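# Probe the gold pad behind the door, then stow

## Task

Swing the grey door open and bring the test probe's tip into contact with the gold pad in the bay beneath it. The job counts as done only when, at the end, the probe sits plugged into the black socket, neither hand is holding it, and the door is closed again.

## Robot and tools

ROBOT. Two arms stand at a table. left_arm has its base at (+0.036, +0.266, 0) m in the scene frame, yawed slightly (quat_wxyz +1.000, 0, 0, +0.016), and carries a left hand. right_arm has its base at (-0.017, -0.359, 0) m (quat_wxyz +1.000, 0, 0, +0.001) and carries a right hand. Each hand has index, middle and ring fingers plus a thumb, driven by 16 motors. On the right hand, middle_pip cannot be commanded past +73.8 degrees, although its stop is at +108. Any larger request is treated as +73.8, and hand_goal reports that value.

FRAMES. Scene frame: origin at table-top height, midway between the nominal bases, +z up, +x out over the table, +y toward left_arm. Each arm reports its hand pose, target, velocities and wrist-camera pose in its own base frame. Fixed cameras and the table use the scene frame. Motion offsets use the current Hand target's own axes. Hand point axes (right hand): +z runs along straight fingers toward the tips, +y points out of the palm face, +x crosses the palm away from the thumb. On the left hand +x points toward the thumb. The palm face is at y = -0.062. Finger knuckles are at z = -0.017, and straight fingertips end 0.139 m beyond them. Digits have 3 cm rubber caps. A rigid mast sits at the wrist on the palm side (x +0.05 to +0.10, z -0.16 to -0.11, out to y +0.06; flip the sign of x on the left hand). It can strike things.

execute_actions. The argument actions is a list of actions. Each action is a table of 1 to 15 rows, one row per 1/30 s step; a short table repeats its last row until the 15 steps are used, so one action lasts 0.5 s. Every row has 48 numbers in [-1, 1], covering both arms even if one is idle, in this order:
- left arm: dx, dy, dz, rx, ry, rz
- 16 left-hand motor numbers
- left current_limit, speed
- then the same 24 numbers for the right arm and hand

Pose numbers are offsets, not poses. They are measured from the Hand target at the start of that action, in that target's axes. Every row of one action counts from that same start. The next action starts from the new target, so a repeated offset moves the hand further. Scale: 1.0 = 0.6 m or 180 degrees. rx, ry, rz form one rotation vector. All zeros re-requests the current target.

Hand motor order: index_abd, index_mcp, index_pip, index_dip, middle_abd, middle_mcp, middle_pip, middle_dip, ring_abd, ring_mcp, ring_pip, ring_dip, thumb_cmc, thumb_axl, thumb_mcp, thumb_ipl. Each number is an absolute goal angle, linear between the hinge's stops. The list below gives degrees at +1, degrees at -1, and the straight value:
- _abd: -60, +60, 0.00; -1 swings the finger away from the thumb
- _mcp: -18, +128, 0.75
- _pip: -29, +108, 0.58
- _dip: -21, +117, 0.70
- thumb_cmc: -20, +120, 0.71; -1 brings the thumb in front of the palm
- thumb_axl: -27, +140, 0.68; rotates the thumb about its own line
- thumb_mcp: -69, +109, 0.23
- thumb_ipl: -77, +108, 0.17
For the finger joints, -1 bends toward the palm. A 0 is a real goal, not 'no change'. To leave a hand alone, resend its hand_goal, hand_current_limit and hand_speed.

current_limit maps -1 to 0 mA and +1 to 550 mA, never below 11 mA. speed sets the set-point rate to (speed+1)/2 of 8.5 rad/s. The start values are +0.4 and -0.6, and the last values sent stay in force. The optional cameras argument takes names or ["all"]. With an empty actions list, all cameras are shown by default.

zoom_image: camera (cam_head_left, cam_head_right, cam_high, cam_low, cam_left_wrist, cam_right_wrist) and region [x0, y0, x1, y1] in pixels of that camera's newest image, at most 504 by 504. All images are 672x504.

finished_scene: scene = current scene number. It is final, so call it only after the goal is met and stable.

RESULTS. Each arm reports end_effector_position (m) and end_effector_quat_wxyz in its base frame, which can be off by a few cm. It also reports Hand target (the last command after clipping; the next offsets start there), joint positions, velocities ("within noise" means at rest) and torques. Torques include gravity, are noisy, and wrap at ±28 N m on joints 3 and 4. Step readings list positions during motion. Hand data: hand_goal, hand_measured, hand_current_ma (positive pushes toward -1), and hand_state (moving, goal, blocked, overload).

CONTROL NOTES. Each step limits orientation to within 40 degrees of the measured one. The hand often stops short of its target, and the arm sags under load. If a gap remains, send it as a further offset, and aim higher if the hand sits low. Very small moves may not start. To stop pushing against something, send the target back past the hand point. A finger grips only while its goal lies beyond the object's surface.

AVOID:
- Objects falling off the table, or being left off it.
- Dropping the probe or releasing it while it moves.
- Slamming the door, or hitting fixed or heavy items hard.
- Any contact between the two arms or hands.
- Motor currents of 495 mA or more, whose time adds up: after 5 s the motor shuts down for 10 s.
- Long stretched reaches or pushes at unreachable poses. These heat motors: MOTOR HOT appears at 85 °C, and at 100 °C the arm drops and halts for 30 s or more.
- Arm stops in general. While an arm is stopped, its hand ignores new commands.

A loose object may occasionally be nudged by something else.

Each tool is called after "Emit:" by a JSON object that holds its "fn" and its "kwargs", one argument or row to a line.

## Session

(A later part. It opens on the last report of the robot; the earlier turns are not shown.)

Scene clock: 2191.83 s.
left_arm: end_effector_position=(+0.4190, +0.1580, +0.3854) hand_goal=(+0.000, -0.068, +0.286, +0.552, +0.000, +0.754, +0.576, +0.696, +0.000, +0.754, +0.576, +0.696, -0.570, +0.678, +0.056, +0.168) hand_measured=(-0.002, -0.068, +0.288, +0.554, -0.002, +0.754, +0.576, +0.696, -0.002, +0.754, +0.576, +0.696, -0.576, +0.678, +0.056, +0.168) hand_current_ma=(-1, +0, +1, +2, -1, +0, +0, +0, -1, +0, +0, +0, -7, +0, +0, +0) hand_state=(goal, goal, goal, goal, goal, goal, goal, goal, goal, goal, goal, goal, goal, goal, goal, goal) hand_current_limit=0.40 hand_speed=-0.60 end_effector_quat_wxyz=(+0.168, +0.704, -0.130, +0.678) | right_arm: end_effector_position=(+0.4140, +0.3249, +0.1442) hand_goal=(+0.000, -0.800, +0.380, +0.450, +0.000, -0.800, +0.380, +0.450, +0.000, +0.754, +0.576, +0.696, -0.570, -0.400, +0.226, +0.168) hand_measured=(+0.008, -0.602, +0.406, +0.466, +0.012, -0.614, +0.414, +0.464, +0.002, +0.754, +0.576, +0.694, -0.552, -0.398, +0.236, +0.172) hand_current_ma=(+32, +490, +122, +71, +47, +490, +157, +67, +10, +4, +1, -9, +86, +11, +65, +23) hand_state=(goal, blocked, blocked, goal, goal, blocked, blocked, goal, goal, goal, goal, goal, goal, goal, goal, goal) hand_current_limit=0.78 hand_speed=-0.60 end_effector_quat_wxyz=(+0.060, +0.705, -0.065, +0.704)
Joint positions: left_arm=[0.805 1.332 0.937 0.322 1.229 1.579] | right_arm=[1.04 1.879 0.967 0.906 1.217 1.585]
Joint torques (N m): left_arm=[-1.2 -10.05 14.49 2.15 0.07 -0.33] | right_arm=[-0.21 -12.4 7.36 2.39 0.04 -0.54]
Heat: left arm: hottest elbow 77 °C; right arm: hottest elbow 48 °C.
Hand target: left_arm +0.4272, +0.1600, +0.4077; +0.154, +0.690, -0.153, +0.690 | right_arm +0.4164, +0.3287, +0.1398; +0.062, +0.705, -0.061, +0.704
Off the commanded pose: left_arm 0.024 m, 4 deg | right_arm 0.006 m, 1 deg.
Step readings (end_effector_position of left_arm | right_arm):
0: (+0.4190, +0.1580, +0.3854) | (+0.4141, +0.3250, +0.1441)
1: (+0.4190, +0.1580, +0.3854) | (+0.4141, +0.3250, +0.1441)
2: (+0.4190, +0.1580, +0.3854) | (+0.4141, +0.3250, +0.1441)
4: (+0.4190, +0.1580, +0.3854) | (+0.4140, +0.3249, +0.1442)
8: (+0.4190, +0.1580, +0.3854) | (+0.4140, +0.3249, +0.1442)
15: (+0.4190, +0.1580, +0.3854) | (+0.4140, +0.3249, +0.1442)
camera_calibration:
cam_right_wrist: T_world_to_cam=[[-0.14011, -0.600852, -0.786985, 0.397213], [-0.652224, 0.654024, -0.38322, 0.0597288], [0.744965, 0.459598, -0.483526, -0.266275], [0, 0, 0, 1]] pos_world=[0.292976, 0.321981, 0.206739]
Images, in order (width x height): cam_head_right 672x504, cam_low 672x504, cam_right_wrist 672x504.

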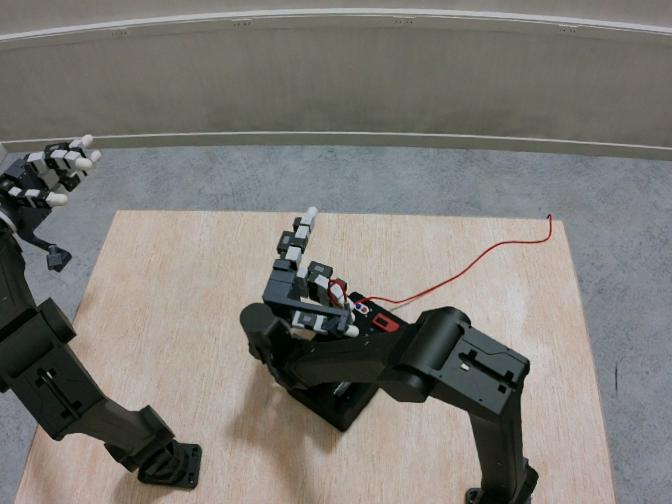

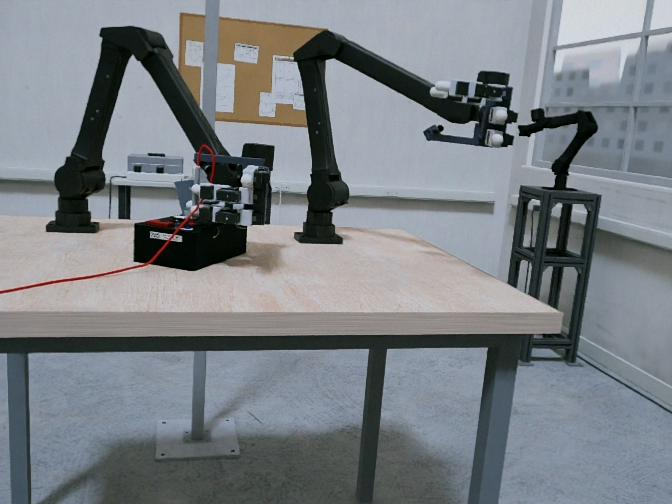

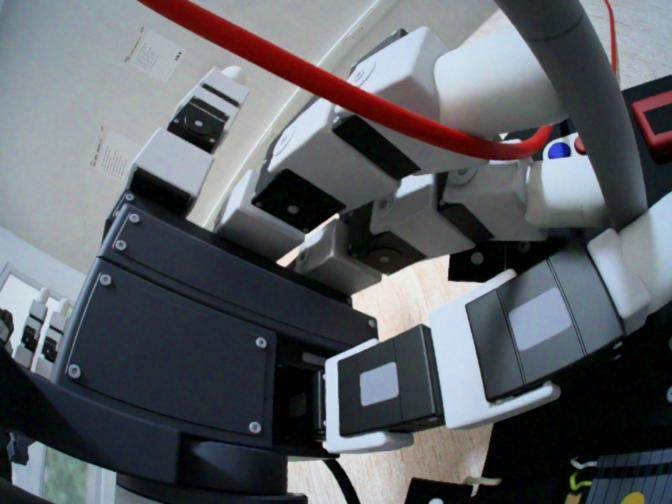

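Emit:
{"fn": "execute_actions", "kwargs": {
  "actions": [
    [[0,0,0,0,0,0,0,-0.068,0.285,0.551,0,0.754,0.576,0.696,0,0.754,0.576,0.696,-0.571,0.678,0.056,0.168,0.4,-0.6,0.0,0.022,0,0,0,0,-0.05,-0.8,0.38,0.45,-0.05,-0.8,0.38,0.45,0,0.754,0.576,0.696,-0.63,-0.40,0.18,0.168,0.78,-0.6]],
    [[0,0,0,0,0,0,0,-0.068,0.285,0.551,0,0.754,0.576,0.696,0,0.754,0.576,0.696,-0.571,0.678,0.056,0.168,0.4,-0.6,0.05,0.0,0,0,0,0,-0.1,-0.9,0.35,0.42,-0.1,-0.9,0.35,0.42,0,0.754,0.576,0.696,-0.68,-0.40,0.14,0.168,0.79,-0.6]],
    [[0,0,0,0,0,0,0,-0.068,0.285,0.551,0,0.754,0.576,0.696,0,0.754,0.576,0.696,-0.571,0.678,0.056,0.168,0.4,-0.6,0.04,0.0,0,0,0,0,-0.15,-0.9,0.35,0.42,-0.15,-0.9,0.35,0.42,0,0.754,0.576,0.696,-0.72,-0.40,0.10,0.168,0.79,-0.6]]
  ],
  "cameras": ["cam_low","cam_right_wrist","cam_head_right"]
}}

Emit:
{"fn": "zoom_image", "kwargs": {
  "camera": "cam_low",
  "region": [165, 140, 245, 240]
}}

Emit:
{"fn": "zoom_image", "kwargs": {
  "camera": "cam_head_right",
  "region": [270, 240, 420, 360]
}}

Scene clock: 2206.23 s.
left_arm: end_effector_position=(+0.4190, +0.1580, +0.3854) hand_goal=(+0.000, -0.068, +0.286, +0.552, +0.000, +0.754, +0.576, +0.696, +0.000, +0.754, +0.576, +0.696, -0.570, +0.678, +0.056, +0.168) hand_measured=(-0.002, -0.068, +0.288, +0.554, -0.002, +0.754, +0.576, +0.696, -0.002, +0.754, +0.576, +0.696, -0.576, +0.678, +0.056, +0.168) hand_current_ma=(-1, +0, +1, +2, -1, +0, +0, +0, -1, +0, +0, +0, -7, +0, +0, +0) hand_state=(goal, goal, goal, goal, goal, goal, goal, goal, goal, goal, goal, goal, goal, goal, goal, goal) hand_current_limit=0.40 hand_speed=-0.60 end_effector_quat_wxyz=(+0.168, +0.704, -0.130, +0.678) | right_arm: end_effector_position=(+0.4099, +0.3186, +0.1645) hand_goal=(-0.150, -0.900, +0.350, +0.420, -0.150, -0.900, +0.350, +0.420, +0.000, +0.754, +0.576, +0.696, -0.720, -0.400, +0.100, +0.168) hand_measured=(-0.084, -0.602, +0.404, +0.450, -0.132, -0.882, +0.364, +0.426, +0.002, +0.754, +0.576, +0.694, -0.518, -0.396, +0.214, +0.194) hand_current_ma=(+276, +492, +254, +143, +74, +92, +66, +30, +10, +4, +1, -9, +492, +20, +492, +166) hand_state=(blocked, blocked, blocked, blocked, goal, goal, goal, goal, goal, goal, goal, goal, blocked, goal, blocked, blocked) hand_current_limit=0.79 hand_speed=-0.60 end_effector_quat_wxyz=(+0.046, +0.710, -0.070, +0.699)
Joint positions: left_arm=[0.805 1.332 0.937 0.322 1.229 1.579] | right_arm=[1.04 1.796 0.946 0.798 1.203 1.652]
Joint torques (N m): left_arm=[-1.2 -9.99 14.49 2.14 0.06 -0.34] | right_arm=[-1.38 -15.79 8.36 1.09 0.32 -1.19]
Heat: left arm: hottest elbow 77 °C; right arm: hottest elbow 48 °C.
Hand target: left_arm +0.4272, +0.1600, +0.4077; +0.154, +0.690, -0.153, +0.690 | right_arm +0.4141, +0.3158, +0.1939; +0.062, +0.704, -0.062, +0.704
Off the commanded pose: left_arm 0.024 m, 4 deg | right_arm 0.030 m, 2 deg.
Step readings (end_effector_position of left_arm | right_arm):
0: (+0.4190, +0.1580, +0.3854) | (+0.4140, +0.3249, +0.1442)
1: (+0.4190, +0.1580, +0.3854) | (+0.4141, +0.3249, +0.1442)
2: (+0.4190, +0.1580, +0.3854) | (+0.4141, +0.3250, +0.1440)
4: (+0.4190, +0.1580, +0.3854) | (+0.4136, +0.3240, +0.1425)
8: (+0.4190, +0.1580, +0.3854) | (+0.4131, +0.3231, +0.1413)
15: (+0.4190, +0.1580, +0.3854) | (+0.4131, +0.3231, +0.1412)
16: (+0.4190, +0.1580, +0.3854) | (+0.4131, +0.3231, +0.1412)
17: (+0.4190, +0.1580, +0.3854) | (+0.4131, +0.3231, +0.1410)
19: (+0.4190, +0.1580, +0.3854) | (+0.4127, +0.3225, +0.1416)
23: (+0.4190, +0.1580, +0.3854) | (+0.4117, +0.3212, +0.1418)
30: (+0.4190, +0.1580, +0.3854) | (+0.4115, +0.3212, +0.1416)
31: (+0.4190, +0.1580, +0.3854) | (+0.4115, +0.3212, +0.1416)
32: (+0.4190, +0.1580, +0.3854) | (+0.4114, +0.3211, +0.1421)
34: (+0.4190, +0.1580, +0.3854) | (+0.4111, +0.3207, +0.1441)
38: (+0.4190, +0.1580, +0.3854) | (+0.4106, +0.3199, +0.1513)
45: (+0.4190, +0.1580, +0.3854) | (+0.4100, +0.3189, +0.1644)
camera_calibration:
cam_right_wrist: T_world_to_cam=[[-0.141887, -0.581696, -0.800935, 0.405691], [-0.665812, 0.654824, -0.35763, 0.0701165], [0.732504, 0.482529, -0.480212, -0.253177], [0, 0, 0, 1]] pos_world=[0.2897, 0.31224, 0.22843]
Images, in order (width x height): cam_head_right 672x504, cam_low 672x504, cam_right_wrist 672x504.

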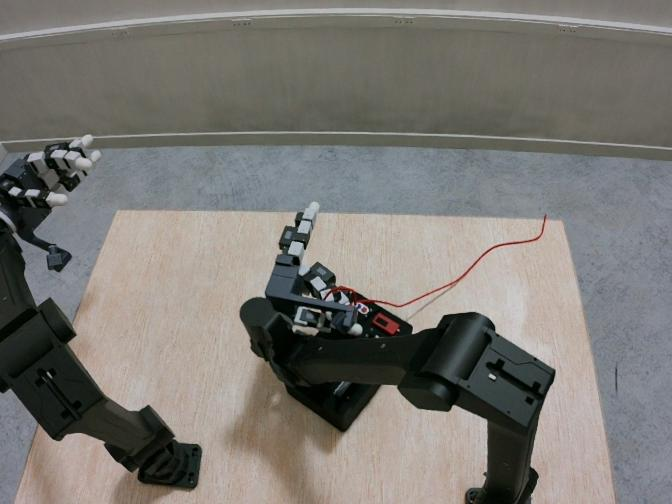

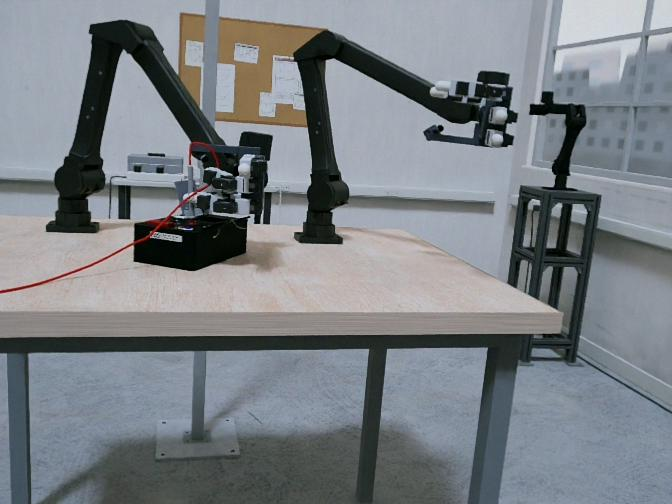

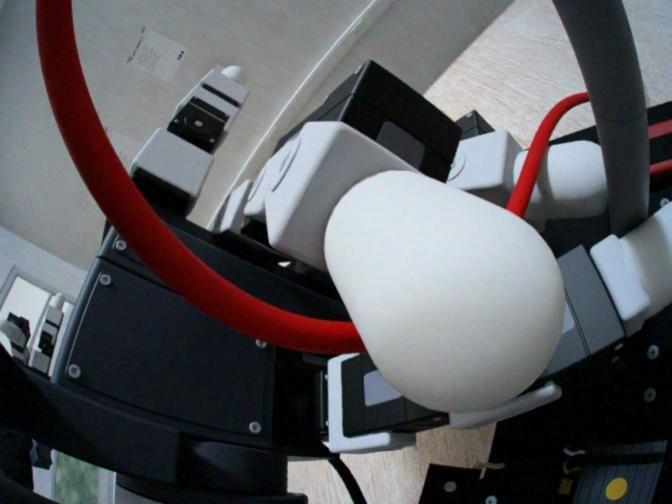

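Scaled by 5.040 from the camera's 672x504 image, which has a finer 960x720 frame.

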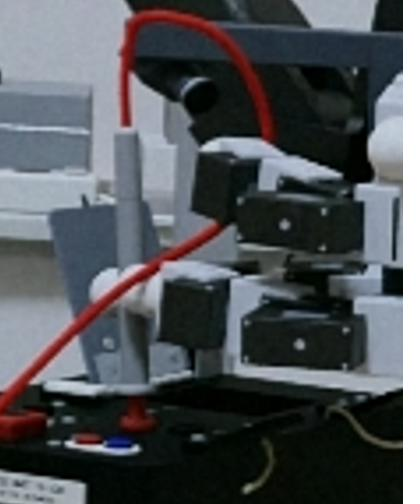

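Scaled by 3.360 from the camera's 672x504 image, which has a finer 960x720 frame.

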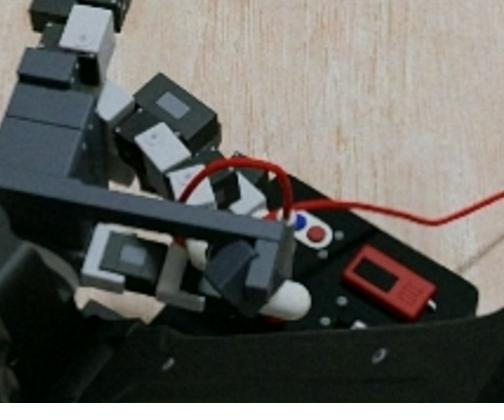

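Emit:
{"fn": "zoom_image", "kwargs": {
  "camera": "cam_low",
  "region": [176, 200, 212, 236]
}}

Emit:
{"fn": "zoom_image", "kwargs": {
  "camera": "cam_head_left",
  "region": [330, 290, 400, 350]
}}

Emit:
{"fn": "zoom_image", "kwargs": {
  "camera": "cam_high",
  "region": [370, 120, 450, 190]
}}

Scaled by 14.000 from the camera's 672x504 image, which has a finer 960x720 frame.

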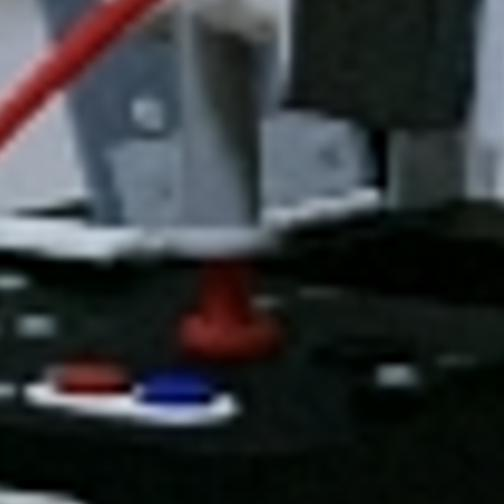

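This scene's latest camera images include none from cam_head_left. They are from: cam_head_right, cam_low, cam_right_wrist. cam_head_left's image comes with the result of a call that names it in "cameras".

This scene's latest camera images include none from cam_high. They are from: cam_head_right, cam_low, cam_right_wrist. cam_high's image comes with the result of a call that names it in "cameras".

Emit:
{"fn": "execute_actions", "kwargs": {
  "actions": [
    [[0,0,0,0,0,0,0,-0.068,0.285,0.551,0,0.754,0.576,0.696,0,0.754,0.576,0.696,-0.571,0.678,0.056,0.168,0.4,-0.6,-0.03,0,0,0,0,0,0,0.2,0.3,0.5,0,0.2,0.3,0.5,0,0.754,0.576,0.696,-0.571,-0.40,0.225,0.168,0.4,-0.4]],
    [[0,0,0,0,0,0,0,-0.068,0.285,0.551,0,0.754,0.576,0.696,0,0.754,0.576,0.696,-0.571,0.678,0.056,0.168,0.4,-0.6,0,-0.12,0,0,0,0,0,0.4,0.4,0.6,0,0.4,0.4,0.6,0,0.754,0.576,0.696,-0.571,-0.40,0.225,0.168,0.4,-0.3]],
    [[0,0,0,0,0,0,0,-0.068,0.285,0.551,0,0.754,0.576,0.696,0,0.754,0.576,0.696,-0.571,0.678,0.056,0.168,0.4,-0.6,0,0,-0.1,0,0,0,0,0.754,0.576,0.696,0,0.754,0.576,0.696,0,0.754,0.576,0.696,-0.571,-0.40,0.225,0.168,0.4,-0.3]]
  ],
  "cameras": ["cam_low","cam_right_wrist","cam_head_right","cam_high"]
}}

Emit:
{"fn": "zoom_image", "kwargs": {
  "camera": "cam_low",
  "region": [150, 120, 290, 240]
}}

Scene clock: 2416.67 s.
left_arm: end_effector_position=(+0.4190, +0.1580, +0.3854) hand_goal=(+0.000, -0.068, +0.286, +0.552, +0.000, +0.754, +0.576, +0.696, +0.000, +0.754, +0.576, +0.696, -0.570, +0.678, +0.056, +0.168) hand_measured=(-0.002, -0.068, +0.288, +0.554, -0.002, +0.754, +0.576, +0.696, -0.002, +0.754, +0.576, +0.696, -0.576, +0.678, +0.056, +0.168) hand_current_ma=(-1, +0, +1, +2, -1, +0, +0, +0, -1, +0, +0, +0, -7, +0, +0, +0) hand_state=(goal, goal, goal, goal, goal, goal, goal, goal, goal, goal, goal, goal, goal, goal, goal, goal) hand_current_limit=0.40 hand_speed=-0.60 end_effector_quat_wxyz=(+0.168, +0.704, -0.130, +0.678) | right_arm: end_effector_position=(+0.3651, +0.4017, +0.1770) hand_goal=(+0.000, +0.754, +0.576, +0.696, +0.000, +0.754, +0.576, +0.696, +0.000, +0.754, +0.576, +0.696, -0.570, -0.400, +0.226, +0.168) hand_measured=(+0.006, +0.752, +0.574, +0.694, +0.012, +0.752, +0.574, +0.694, +0.002, +0.754, +0.576, +0.694, -0.550, -0.398, +0.238, +0.172) hand_current_ma=(+21, -6, -10, -13, +47, -5, -11, -12, +10, -1, +1, -9, +97, +11, +70, +25) hand_state=(goal, goal, goal, goal, goal, goal, goal, goal, goal, goal, goal, goal, blocked, goal, goal, goal) hand_current_limit=0.40 hand_speed=-0.30 end_effector_quat_wxyz=(+0.054, +0.704, -0.063, +0.705)
Joint positions: left_arm=[0.805 1.332 0.937 0.322 1.229 1.579] | right_arm=[1.187 1.894 1.121 0.772 1.352 1.585]
Joint torques (N m): left_arm=[-1.2 -9.99 14.49 2.15 0.07 -0.34] | right_arm=[-0.79 -15.15 6.97 1.96 0.19 -0.38]
Heat: left arm: hottest elbow 78 °C; right arm: hottest elbow 47 °C.
Hand target: left_arm +0.4272, +0.1600, +0.4077; +0.154, +0.690, -0.153, +0.690 | right_arm +0.3674, +0.3972, +0.1757; +0.062, +0.705, -0.061, +0.704
Off the commanded pose: left_arm 0.024 m, 4 deg | right_arm 0.005 m, 1 deg.
Step readings (end_effector_position of left_arm | right_arm):
0: (+0.4190, +0.1580, +0.3854) | (+0.4099, +0.3186, +0.1645)
1: (+0.4190, +0.1580, +0.3854) | (+0.4099, +0.3186, +0.1645)
2: (+0.4190, +0.1580, +0.3854) | (+0.4099, +0.3185, +0.1649)
4: (+0.4190, +0.1580, +0.3854) | (+0.4096, +0.3178, +0.1672)
8: (+0.4190, +0.1580, +0.3854) | (+0.4095, +0.3174, +0.1692)
15: (+0.4190, +0.1580, +0.3854) | (+0.4096, +0.3173, +0.1707)
16: (+0.4190, +0.1580, +0.3854) | (+0.4094, +0.3170, +0.1708)
17: (+0.4190, +0.1580, +0.3854) | (+0.4090, +0.3174, +0.1715)
19: (+0.4190, +0.1580, +0.3854) | (+0.4102, +0.3273, +0.1732)
23: (+0.4190, +0.1580, +0.3854) | (+0.4204, +0.3601, +0.1789)
30: (+0.4190, +0.1580, +0.3854) | (+0.4219, +0.3735, +0.1785)
31: (+0.4190, +0.1580, +0.3854) | (+0.4213, +0.3730, +0.1783)
32: (+0.4190, +0.1580, +0.3854) | (+0.4177, +0.3720, +0.1781)
34: (+0.4190, +0.1580, +0.3854) | (+0.4088, +0.3704, +0.1781)
38: (+0.4190, +0.1580, +0.3854) | (+0.3860, +0.3863, +0.1777)
45: (+0.4190, +0.1580, +0.3854) | (+0.3653, +0.4020, +0.1770)
camera_calibration:
cam_right_wrist: T_world_to_cam=[[-0.130623, -0.598934, -0.790073, 0.458569], [-0.659077, 0.647779, -0.382099, -0.00493798], [0.740645, 0.470808, -0.479358, -0.252798], [0, 0, 0, 1]] pos_world=[0.243878, 0.39687, 0.239236]
Images, in order (width x height): cam_head_right 672x504, cam_high 672x504, cam_low 672x504, cam_right_wrist 672x504.

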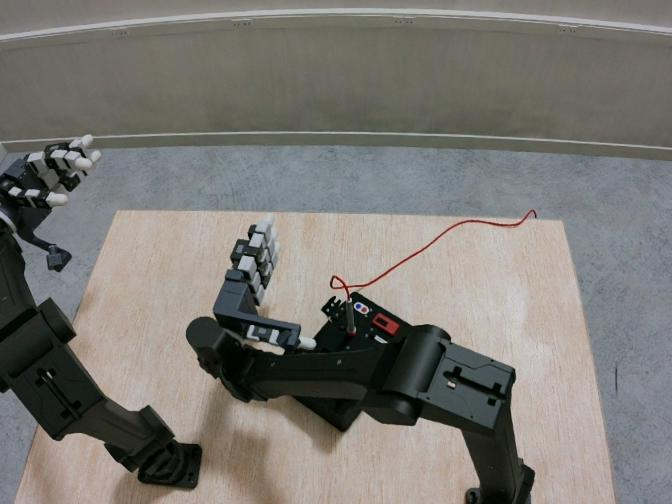

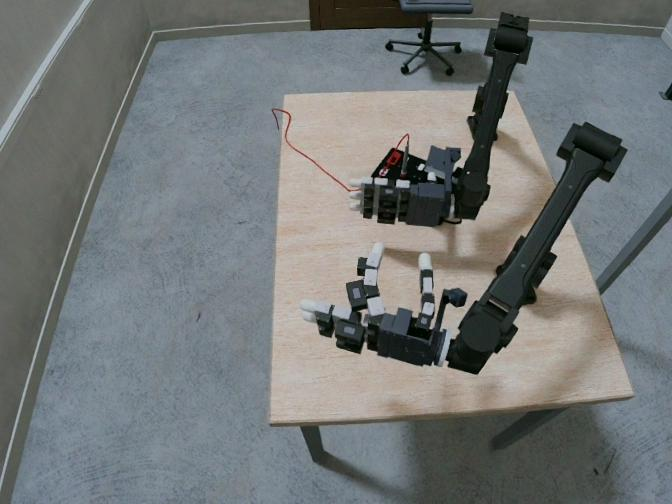

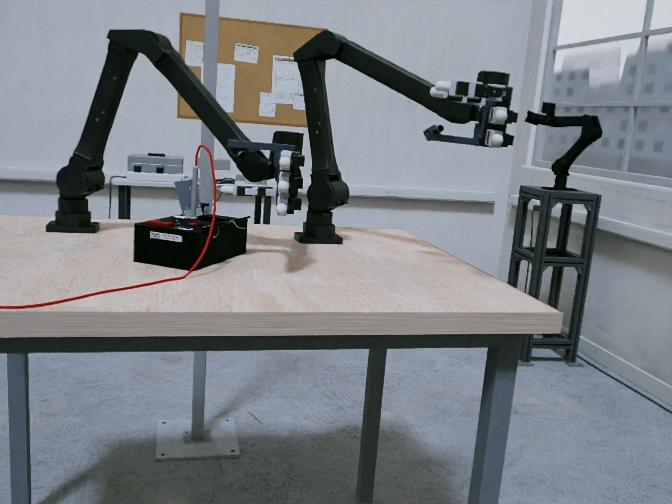

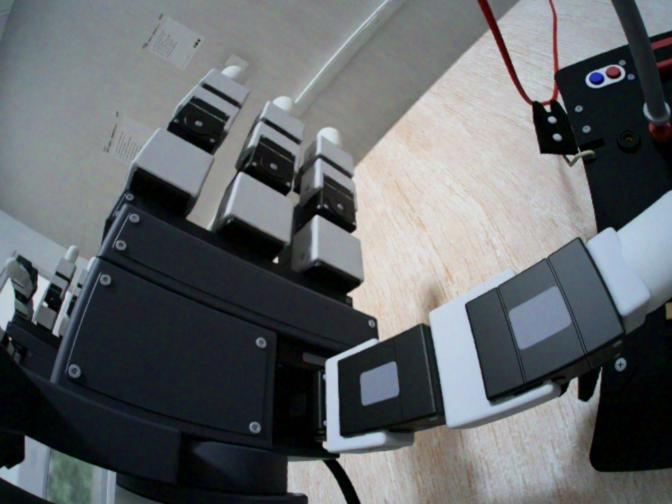

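Scaled by 3.600 from the camera's 672x504 image, which has a finer 960x720 frame.

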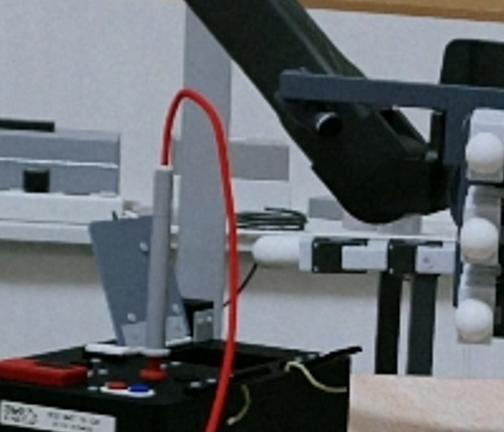

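Emit:
{"fn": "execute_actions", "kwargs": {
  "actions": [],
  "cameras": ["cam_head_left","cam_head_right","cam_high"]
}}

Emit:
{"fn": "zoom_image", "kwargs": {
  "camera": "cam_head_left",
  "region": [300, 240, 440, 360]
}}

Emit:
{"fn": "zoom_image", "kwargs": {
  "camera": "cam_head_right",
  "region": [280, 240, 420, 360]
}}

Scene clock: 2426.57 s.
left_arm: end_effector_position=(+0.4190, +0.1580, +0.3854) hand_goal=(+0.000, -0.068, +0.286, +0.552, +0.000, +0.754, +0.576, +0.696, +0.000, +0.754, +0.576, +0.696, -0.570, +0.678, +0.056, +0.168) hand_measured=(-0.002, -0.068, +0.288, +0.554, -0.002, +0.754, +0.576, +0.696, -0.002, +0.754, +0.576, +0.696, -0.576, +0.678, +0.056, +0.168) hand_current_ma=(-1, +0, +1, +2, -1, +0, +0, +0, -1, +0, +0, +0, -7, +0, +0, +0) hand_state=(goal, goal, goal, goal, goal, goal, goal, goal, goal, goal, goal, goal, goal, goal, goal, goal) hand_current_limit=0.40 hand_speed=-0.60 end_effector_quat_wxyz=(+0.168, +0.704, -0.130, +0.678) | right_arm: end_effector_position=(+0.3651, +0.4017, +0.1770) hand_goal=(+0.000, +0.754, +0.576, +0.696, +0.000, +0.754, +0.576, +0.696, +0.000, +0.754, +0.576, +0.696, -0.570, -0.400, +0.226, +0.168) hand_measured=(+0.006, +0.752, +0.574, +0.694, +0.012, +0.752, +0.574, +0.694, +0.002, +0.754, +0.576, +0.694, -0.550, -0.398, +0.238, +0.172) hand_current_ma=(+21, -6, -10, -13, +47, -5, -11, -12, +10, -1, +1, -9, +97, +11, +70, +25) hand_state=(goal, goal, goal, goal, goal, goal, goal, goal, goal, goal, goal, goal, blocked, goal, goal, goal) hand_current_limit=0.40 hand_speed=-0.30 end_effector_quat_wxyz=(+0.054, +0.704, -0.063, +0.705)
Joint positions: left_arm=[0.805 1.332 0.937 0.322 1.229 1.579] | right_arm=[1.187 1.894 1.121 0.772 1.352 1.585]
Joint velocities: within noise
Joint torques (N m): left_arm=[-1.2 -9.99 14.48 2.15 0.07 -0.34] | right_arm=[-0.32 -14.92 7.05 1.81 0.19 -0.36]
Heat: left arm: hottest elbow 78 °C; right arm: hottest elbow 46 °C.
Hand target: left_arm +0.4272, +0.1600, +0.4077; +0.154, +0.690, -0.153, +0.690 | right_arm +0.3674, +0.3972, +0.1757; +0.062, +0.705, -0.061, +0.704
Off the commanded pose: left_arm 0.024 m, 4 deg | right_arm 0.005 m, 1 deg.
Images, in order (width x height): cam_head_left 672x504, cam_head_right 672x504, cam_high 672x504.

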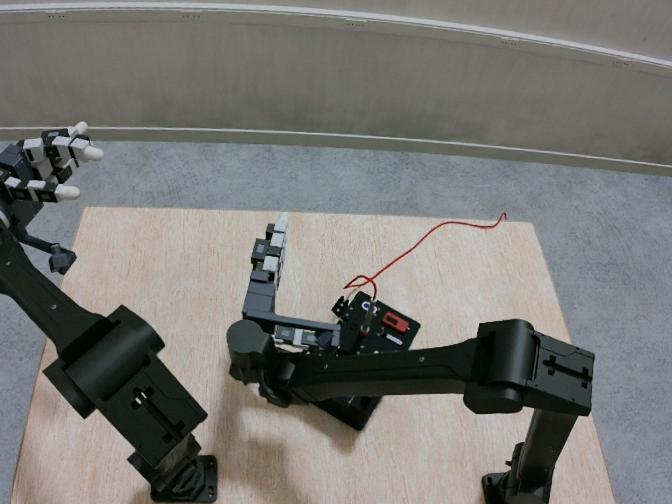

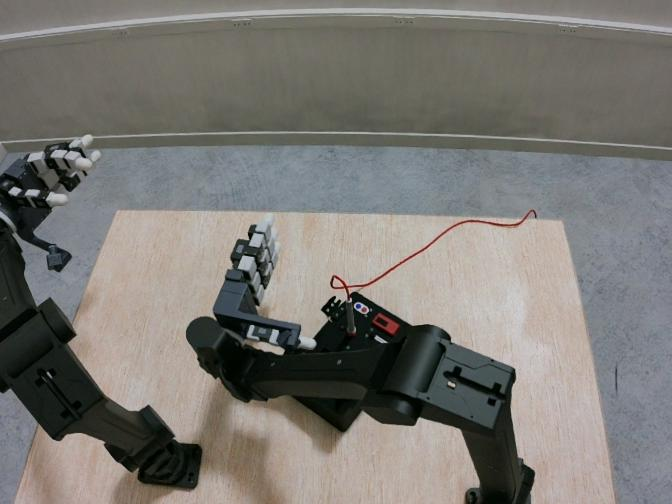

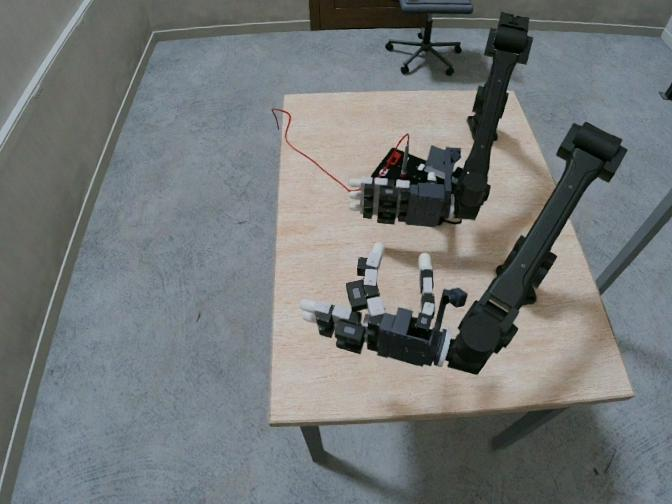

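Scaled by 3.600 from the camera's 672x504 image, which has a finer 960x720 frame.

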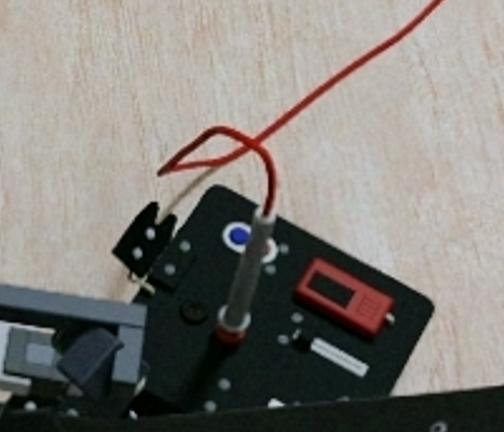

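Scaled by 3.600 from the camera's 672x504 image, which has a finer 960x720 frame.

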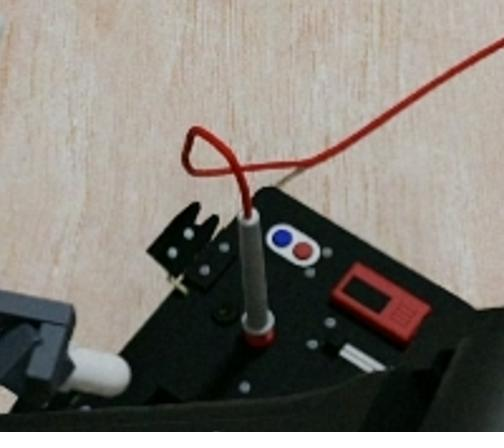

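Emit:
{"fn": "execute_actions", "kwargs": {
  "actions": [
    [[0,0,0,0,0,0,0,-0.068,0.285,0.551,0,0.754,0.576,0.696,0,0.754,0.576,0.696,-0.571,0.678,0.056,0.168,0.4,-0.6,0.17,0,-0.05,0,0,0,0,0.754,0.576,0.696,0,0.754,0.576,0.696,0,0.754,0.576,0.696,-0.571,0.678,0.225,0.168,0.4,-0.3]],
    [[0,0,0,0,0,0,0,-0.068,0.285,0.551,0,0.754,0.576,0.696,0,0.754,0.576,0.696,-0.571,0.678,0.056,0.168,0.4,-0.6,0,0.15,0,0,0,0,0,0.754,0.576,0.696,0,0.754,0.576,0.696,0,0.754,0.576,0.696,-0.571,0.678,0.225,0.168,0.4,-0.3]],
    [[0,0,0,0,0,0,0,-0.068,0.285,0.551,0,0.754,0.576,0.696,0,0.754,0.576,0.696,-0.571,0.678,0.056,0.168,0.4,-0.6,0,0.1,0,0,0,0,0,0.754,0.576,0.696,0,0.754,0.576,0.696,0,0.754,0.576,0.696,-0.571,0.678,0.225,0.168,0.4,-0.3]],
    [[0,0,0,0,0,0,0,-0.068,0.285,0.551,0,0.754,0.576,0.696,0,0.754,0.576,0.696,-0.571,0.678,0.056,0.168,0.4,-0.6,0,0.1,0,0,0,0,0,0.754,0.576,0.696,0,0.754,0.576,0.696,0,0.754,0.576,0.696,-0.571,0.678,0.225,0.168,0.4,-0.3]]
  ],
  "cameras": ["cam_head_left","cam_low","cam_high"]
}}

Scene clock: 2445.50 s.
left_arm: end_effector_position=(+0.4190, +0.1580, +0.3854) hand_goal=(+0.000, -0.068, +0.286, +0.552, +0.000, +0.754, +0.576, +0.696, +0.000, +0.754, +0.576, +0.696, -0.570, +0.678, +0.056, +0.168) hand_measured=(-0.002, -0.068, +0.288, +0.554, -0.002, +0.754, +0.576, +0.696, -0.002, +0.754, +0.576, +0.696, -0.576, +0.678, +0.056, +0.168) hand_current_ma=(-1, +0, +1, +2, -1, +0, +0, +0, -1, +0, +0, +0, -7, +0, +0, +0) hand_state=(goal, goal, goal, goal, goal, goal, goal, goal, goal, goal, goal, goal, goal, goal, goal, goal) hand_current_limit=0.40 hand_speed=-0.60 end_effector_quat_wxyz=(+0.168, +0.704, -0.130, +0.678) | right_arm: end_effector_position=(+0.3002, +0.2026, +0.2796) hand_goal=(+0.000, +0.754, +0.576, +0.696, +0.000, +0.754, +0.576, +0.696, +0.000, +0.754, +0.576, +0.696, -0.570, +0.678, +0.226, +0.168) hand_measured=(+0.006, +0.760, +0.574, +0.694, +0.012, +0.754, +0.574, +0.694, +0.002, +0.754, +0.576, +0.694, -0.552, +0.676, +0.228, +0.170) hand_current_ma=(+21, +29, -6, -12, +47, +3, -8, -12, +10, +3, +1, -9, +85, -11, +10, +11) hand_state=(goal, goal, goal, goal, goal, goal, goal, goal, goal, goal, goal, goal, goal, goal, goal, goal) hand_current_limit=0.40 hand_speed=-0.30 end_effector_quat_wxyz=(+0.059, +0.704, -0.054, +0.706)
Joint positions: left_arm=[0.805 1.332 0.937 0.322 1.229 1.579] | right_arm=[1.147 1.208 0.631 0.589 1.308 1.552]
Joint torques (N m): left_arm=[-1.2 -10.05 14.5 2.14 0.06 -0.34] | right_arm=[-1.03 -6.83 7.92 1.35 0.1 -0.09]
Heat: left arm: hottest elbow 79 °C; right arm: hottest elbow 46 °C.
Hand target: left_arm +0.4272, +0.1600, +0.4077; +0.154, +0.690, -0.153, +0.690 | right_arm +0.3015, +0.1957, +0.2780; +0.062, +0.704, -0.061, +0.704
Off the commanded pose: left_arm 0.024 m, 4 deg | right_arm 0.007 m, 1 deg.
Step readings (end_effector_position of left_arm | right_arm):
0: (+0.4190, +0.1580, +0.3854) | (+0.3651, +0.4017, +0.1770)
1: (+0.4190, +0.1580, +0.3854) | (+0.3649, +0.4014, +0.1773)
2: (+0.4190, +0.1580, +0.3854) | (+0.3639, +0.3997, +0.1792)
4: (+0.4190, +0.1580, +0.3854) | (+0.3603, +0.3956, +0.1891)
8: (+0.4190, +0.1580, +0.3854) | (+0.3496, +0.3901, +0.2317)
15: (+0.4190, +0.1580, +0.3854) | (+0.3386, +0.3922, +0.2762)
16: (+0.4190, +0.1580, +0.3854) | (+0.3384, +0.3923, +0.2763)
17: (+0.4190, +0.1580, +0.3854) | (+0.3382, +0.3906, +0.2744)
19: (+0.4190, +0.1580, +0.3854) | (+0.3334, +0.3758, +0.2685)
23: (+0.4190, +0.1580, +0.3854) | (+0.3217, +0.3342, +0.2639)
30: (+0.4190, +0.1580, +0.3854) | (+0.3206, +0.3185, +0.2804)
31: (+0.4190, +0.1580, +0.3854) | (+0.3205, +0.3181, +0.2807)
32: (+0.4190, +0.1580, +0.3854) | (+0.3207, +0.3156, +0.2795)
34: (+0.4190, +0.1580, +0.3854) | (+0.3172, +0.3021, +0.2746)
38: (+0.4190, +0.1580, +0.3854) | (+0.3102, +0.2686, +0.2703)
45: (+0.4190, +0.1580, +0.3854) | (+0.3106, +0.2589, +0.2788)
46: (+0.4190, +0.1580, +0.3854) | (+0.3106, +0.2589, +0.2786)
47: (+0.4190, +0.1580, +0.3854) | (+0.3109, +0.2566, +0.2773)
49: (+0.4190, +0.1580, +0.3854) | (+0.3079, +0.2444, +0.2731)
53: (+0.4190, +0.1580, +0.3854) | (+0.3009, +0.2106, +0.2713)
60: (+0.4190, +0.1580, +0.3854) | (+0.3003, +0.2028, +0.2803)
Images, in order (width x height): cam_head_left 672x504, cam_high 672x504, cam_low 672x504.

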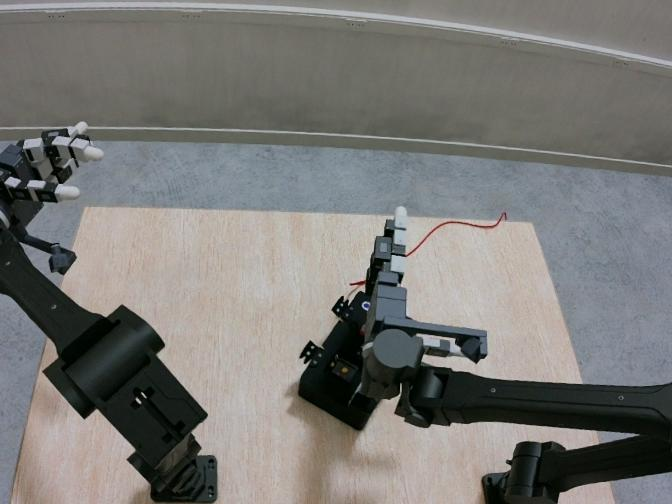

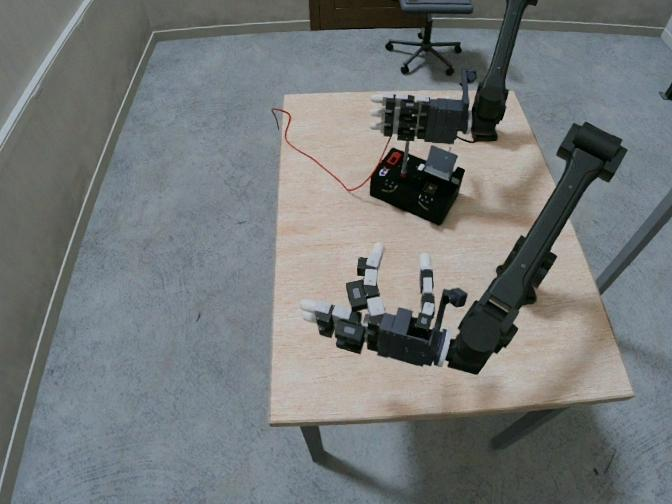

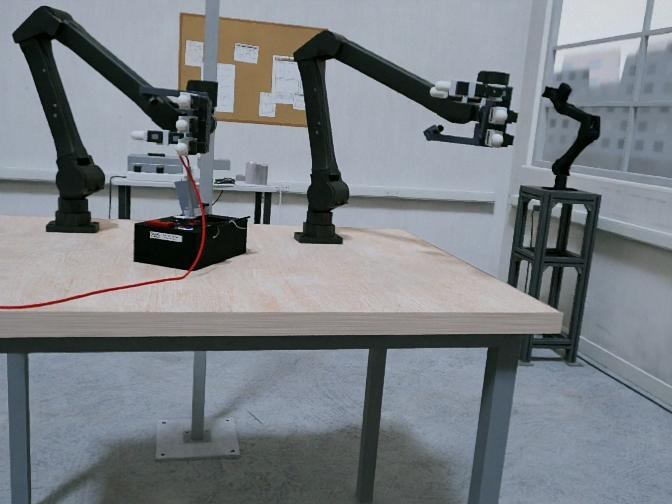

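Emit:
{"fn": "execute_actions", "kwargs": {
  "actions": [
    [[0,0,0,0,0,0,0,-0.068,0.285,0.551,0,0.754,0.576,0.696,0,0.754,0.576,0.696,-0.571,0.678,0.056,0.168,0.4,-0.6,-0.02,0.1,0,0,0,0,0,0.754,0.576,0.696,0,0.754,0.576,0.696,0,0.754,0.576,0.696,-0.571,0.678,0.225,0.168,0.4,-0.3]],
    [[0,0,0,0,0,0,0,-0.068,0.285,0.551,0,0.754,0.576,0.696,0,0.754,0.576,0.696,-0.571,0.678,0.056,0.168,0.4,-0.6,0,0.1,0,0,0,0,0,0.754,0.576,0.696,0,0.754,0.576,0.696,0,0.754,0.576,0.696,-0.571,0.678,0.225,0.168,0.4,-0.3]]
  ],
  "cameras": ["cam_head_left","cam_low","cam_high"]
}}

Emit:
{"fn": "zoom_image", "kwargs": {
  "camera": "cam_low",
  "region": [120, 120, 260, 260]
}}

Scene clock: 2454.63 s.
left_arm: end_effector_position=(+0.4190, +0.1580, +0.3854) hand_goal=(+0.000, -0.068, +0.286, +0.552, +0.000, +0.754, +0.576, +0.696, +0.000, +0.754, +0.576, +0.696, -0.570, +0.678, +0.056, +0.168) hand_measured=(-0.002, -0.068, +0.288, +0.554, -0.002, +0.754, +0.576, +0.696, -0.002, +0.754, +0.576, +0.696, -0.576, +0.678, +0.056, +0.168) hand_current_ma=(-1, +0, +1, +2, -1, +0, +0, +0, -1, +0, +0, +0, -7, +0, +0, +0) hand_state=(goal, goal, goal, goal, goal, goal, goal, goal, goal, goal, goal, goal, goal, goal, goal, goal) hand_current_limit=0.40 hand_speed=-0.60 end_effector_quat_wxyz=(+0.168, +0.704, -0.130, +0.678) | right_arm: end_effector_position=(+0.2799, +0.0811, +0.2644) hand_goal=(+0.000, +0.754, +0.576, +0.696, +0.000, +0.754, +0.576, +0.696, +0.000, +0.754, +0.576, +0.696, -0.570, +0.678, +0.226, +0.168) hand_measured=(+0.006, +0.754, +0.574, +0.694, +0.012, +0.754, +0.574, +0.694, +0.002, +0.754, +0.576, +0.694, -0.552, +0.676, +0.228, +0.170) hand_current_ma=(+21, +3, -5, -12, +47, +2, -7, -12, +10, +2, +1, -9, +85, -11, +9, +11) hand_state=(goal, goal, goal, goal, goal, goal, goal, goal, goal, goal, goal, goal, goal, goal, goal, goal) hand_current_limit=0.40 hand_speed=-0.30 end_effector_quat_wxyz=(+0.065, +0.705, -0.052, +0.704)
Joint positions: left_arm=[0.805 1.332 0.937 0.322 1.229 1.579] | right_arm=[1.008 0.817 0.363 0.452 1.174 1.553]
Joint torques (N m): left_arm=[-1.2 -10.05 14.49 2.15 0.07 -0.33] | right_arm=[-0.62 -1.85 9.44 1.72 0 -0.07]
Heat: left arm: hottest elbow 79 °C; right arm: hottest elbow 46 °C.
Hand target: left_arm +0.4272, +0.1600, +0.4077; +0.154, +0.690, -0.153, +0.690 | right_arm +0.2806, +0.0774, +0.2661; +0.062, +0.704, -0.061, +0.704
Off the commanded pose: left_arm 0.024 m, 4 deg | right_arm 0.004 m, 1 deg.
Step readings (end_effector_position of left_arm | right_arm):
0: (+0.4190, +0.1580, +0.3854) | (+0.3002, +0.2026, +0.2796)
1: (+0.4190, +0.1580, +0.3854) | (+0.3002, +0.2023, +0.2793)
2: (+0.4190, +0.1580, +0.3854) | (+0.3006, +0.2007, +0.2780)
4: (+0.4190, +0.1580, +0.3854) | (+0.2985, +0.1884, +0.2735)
8: (+0.4190, +0.1580, +0.3854) | (+0.2912, +0.1528, +0.2682)
15: (+0.4190, +0.1580, +0.3854) | (+0.2906, +0.1420, +0.2692)
16: (+0.4190, +0.1580, +0.3854) | (+0.2909, +0.1421, +0.2689)
17: (+0.4190, +0.1580, +0.3854) | (+0.2916, +0.1403, +0.2679)
19: (+0.4190, +0.1580, +0.3854) | (+0.2895, +0.1283, +0.2644)
23: (+0.4190, +0.1580, +0.3854) | (+0.2811, +0.0919, +0.2602)
30: (+0.4190, +0.1580, +0.3854) | (+0.2798, +0.0818, +0.2654)
Images, in order (width x height): cam_head_left 672x504, cam_high 672x504, cam_low 672x504.

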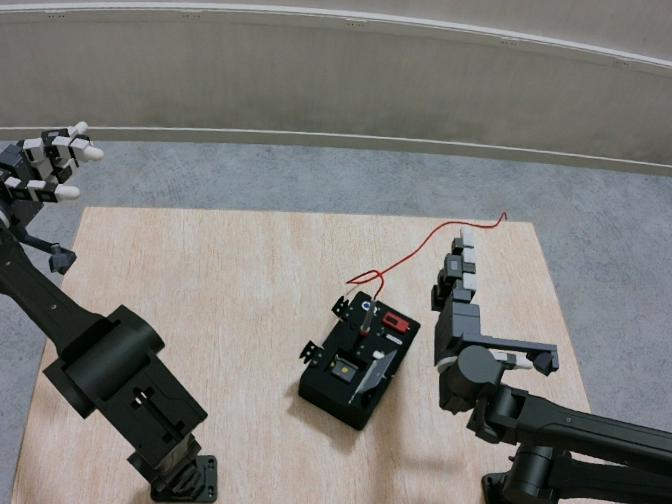

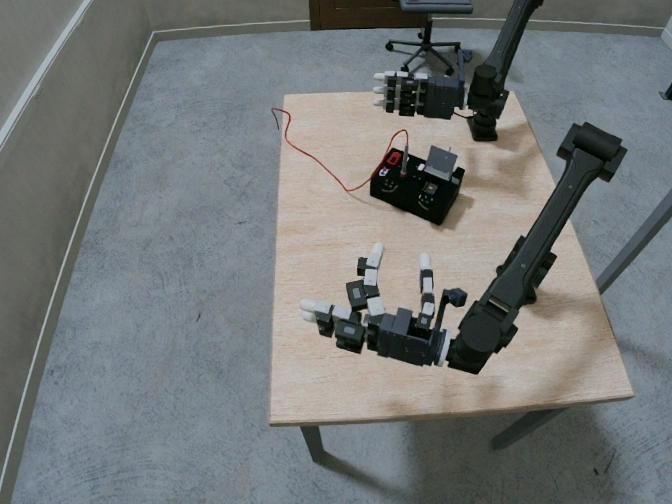

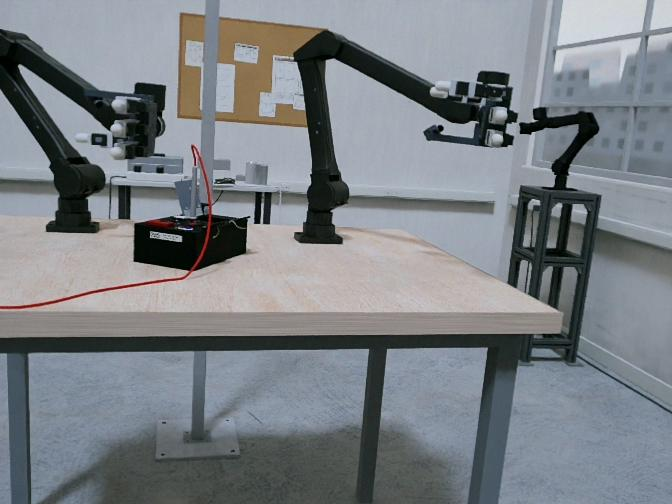

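Scaled by 3.600 from the camera's 672x504 image, which has a finer 960x720 frame.

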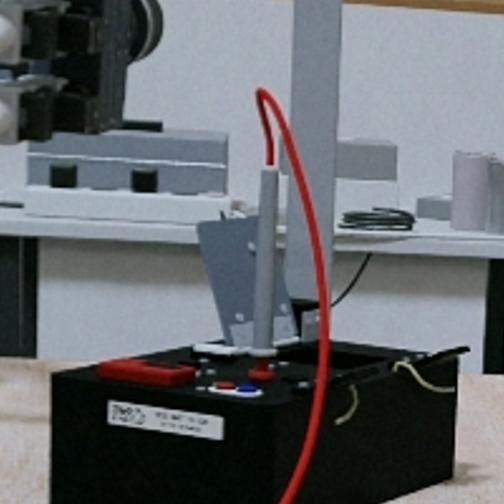

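Emit:
{"fn": "execute_actions", "kwargs": {
  "actions": [],
  "cameras": ["cam_head_left","cam_head_right","cam_high"]
}}

Emit:
{"fn": "zoom_image", "kwargs": {
  "camera": "cam_head_left",
  "region": [290, 260, 440, 440]
}}

Emit:
{"fn": "zoom_image", "kwargs": {
  "camera": "cam_head_right",
  "region": [270, 260, 420, 440]
}}

Emit:
{"fn": "zoom_image", "kwargs": {
  "camera": "cam_high",
  "region": [340, 110, 480, 230]
}}

Scene clock: 2462.77 s.
left_arm: end_effector_position=(+0.4190, +0.1580, +0.3854) hand_goal=(+0.000, -0.068, +0.286, +0.552, +0.000, +0.754, +0.576, +0.696, +0.000, +0.754, +0.576, +0.696, -0.570, +0.678, +0.056, +0.168) hand_measured=(-0.002, -0.068, +0.288, +0.554, -0.002, +0.754, +0.576, +0.696, -0.002, +0.754, +0.576, +0.696, -0.576, +0.678, +0.056, +0.168) hand_current_ma=(-1, +0, +1, +2, -1, +0, +0, +0, -1, +0, +0, +0, -7, +0, +0, +0) hand_state=(goal, goal, goal, goal, goal, goal, goal, goal, goal, goal, goal, goal, goal, goal, goal, goal) hand_current_limit=0.40 hand_speed=-0.60 end_effector_quat_wxyz=(+0.168, +0.704, -0.130, +0.678) | right_arm: end_effector_position=(+0.2799, +0.0811, +0.2643) hand_goal=(+0.000, +0.754, +0.576, +0.696, +0.000, +0.754, +0.576, +0.696, +0.000, +0.754, +0.576, +0.696, -0.570, +0.678, +0.226, +0.168) hand_measured=(+0.006, +0.754, +0.574, +0.694, +0.012, +0.754, +0.574, +0.694, +0.002, +0.754, +0.576, +0.694, -0.552, +0.676, +0.228, +0.170) hand_current_ma=(+21, +3, -5, -12, +47, +2, -7, -12, +10, +2, +1, -9, +85, -11, +9, +11) hand_state=(goal, goal, goal, goal, goal, goal, goal, goal, goal, goal, goal, goal, goal, goal, goal, goal) hand_current_limit=0.40 hand_speed=-0.30 end_effector_quat_wxyz=(+0.065, +0.705, -0.052, +0.704)
Joint positions: left_arm=[0.805 1.332 0.937 0.322 1.229 1.579] | right_arm=[1.008 0.817 0.363 0.452 1.174 1.553]
Joint velocities: within noise
Joint torques (N m): left_arm=[-1.2 -10.05 14.5 2.15 0.06 -0.34] | right_arm=[-0.67 -2.32 9.37 1.52 -0.02 -0.06]
Heat: left arm: hottest elbow 79 °C; right arm: hottest elbow 46 °C.
Hand target: left_arm +0.4272, +0.1600, +0.4077; +0.154, +0.690, -0.153, +0.690 | right_arm +0.2806, +0.0774, +0.2661; +0.062, +0.704, -0.061, +0.704
Off the commanded pose: left_arm 0.024 m, 4 deg | right_arm 0.004 m, 1 deg.
Images, in order (width x height): cam_head_left 672x504, cam_head_right 672x504, cam_high 672x504.

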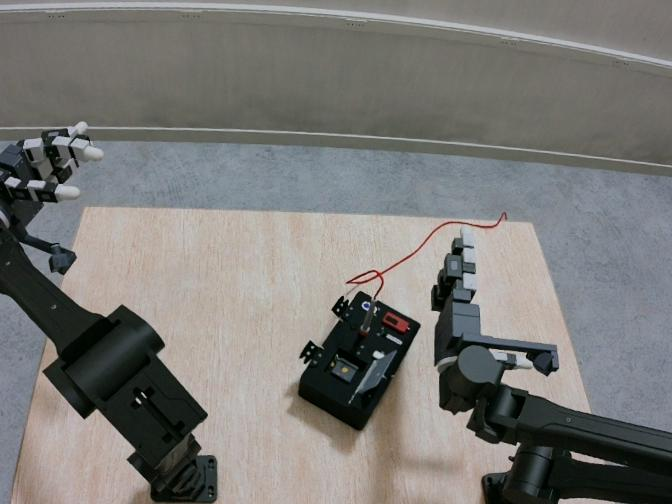

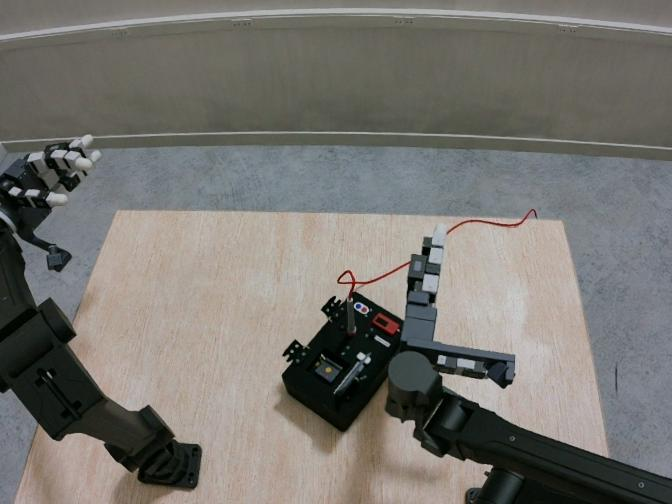

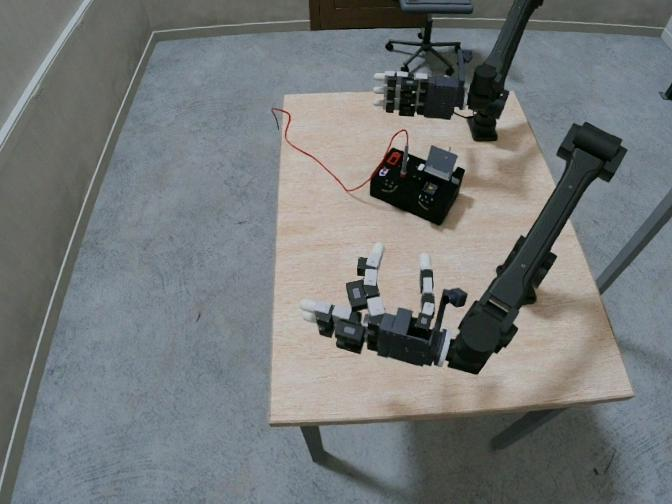

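Scaled by 2.800 from the camera's 672x504 image, which has a finer 960x720 frame.

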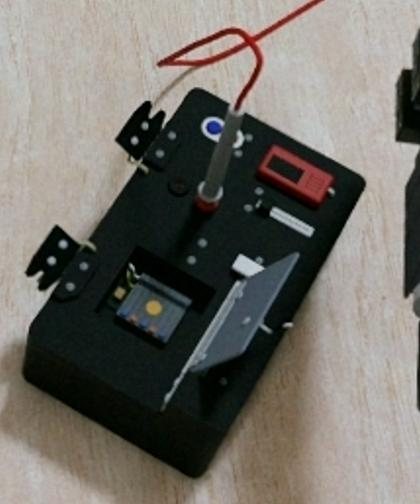

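Scaled by 2.800 from the camera's 672x504 image, which has a finer 960x720 frame.

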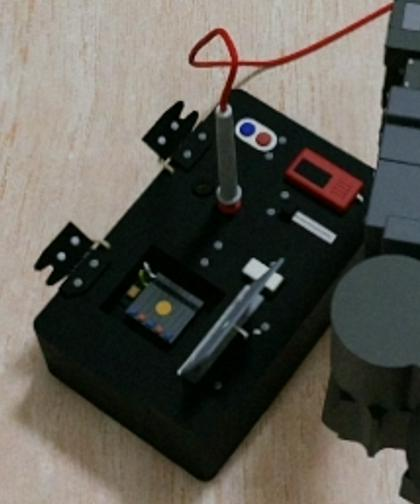

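Scaled by 3.600 from the camera's 672x504 image, which has a finer 960x720 frame.

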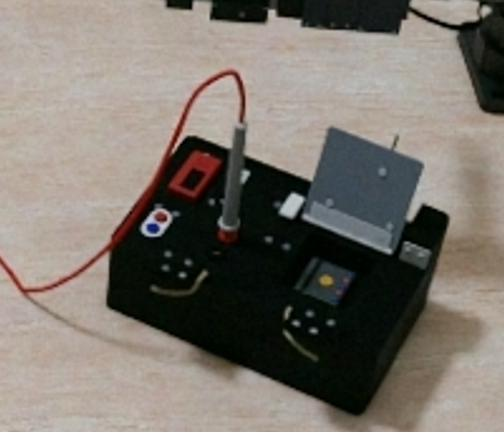

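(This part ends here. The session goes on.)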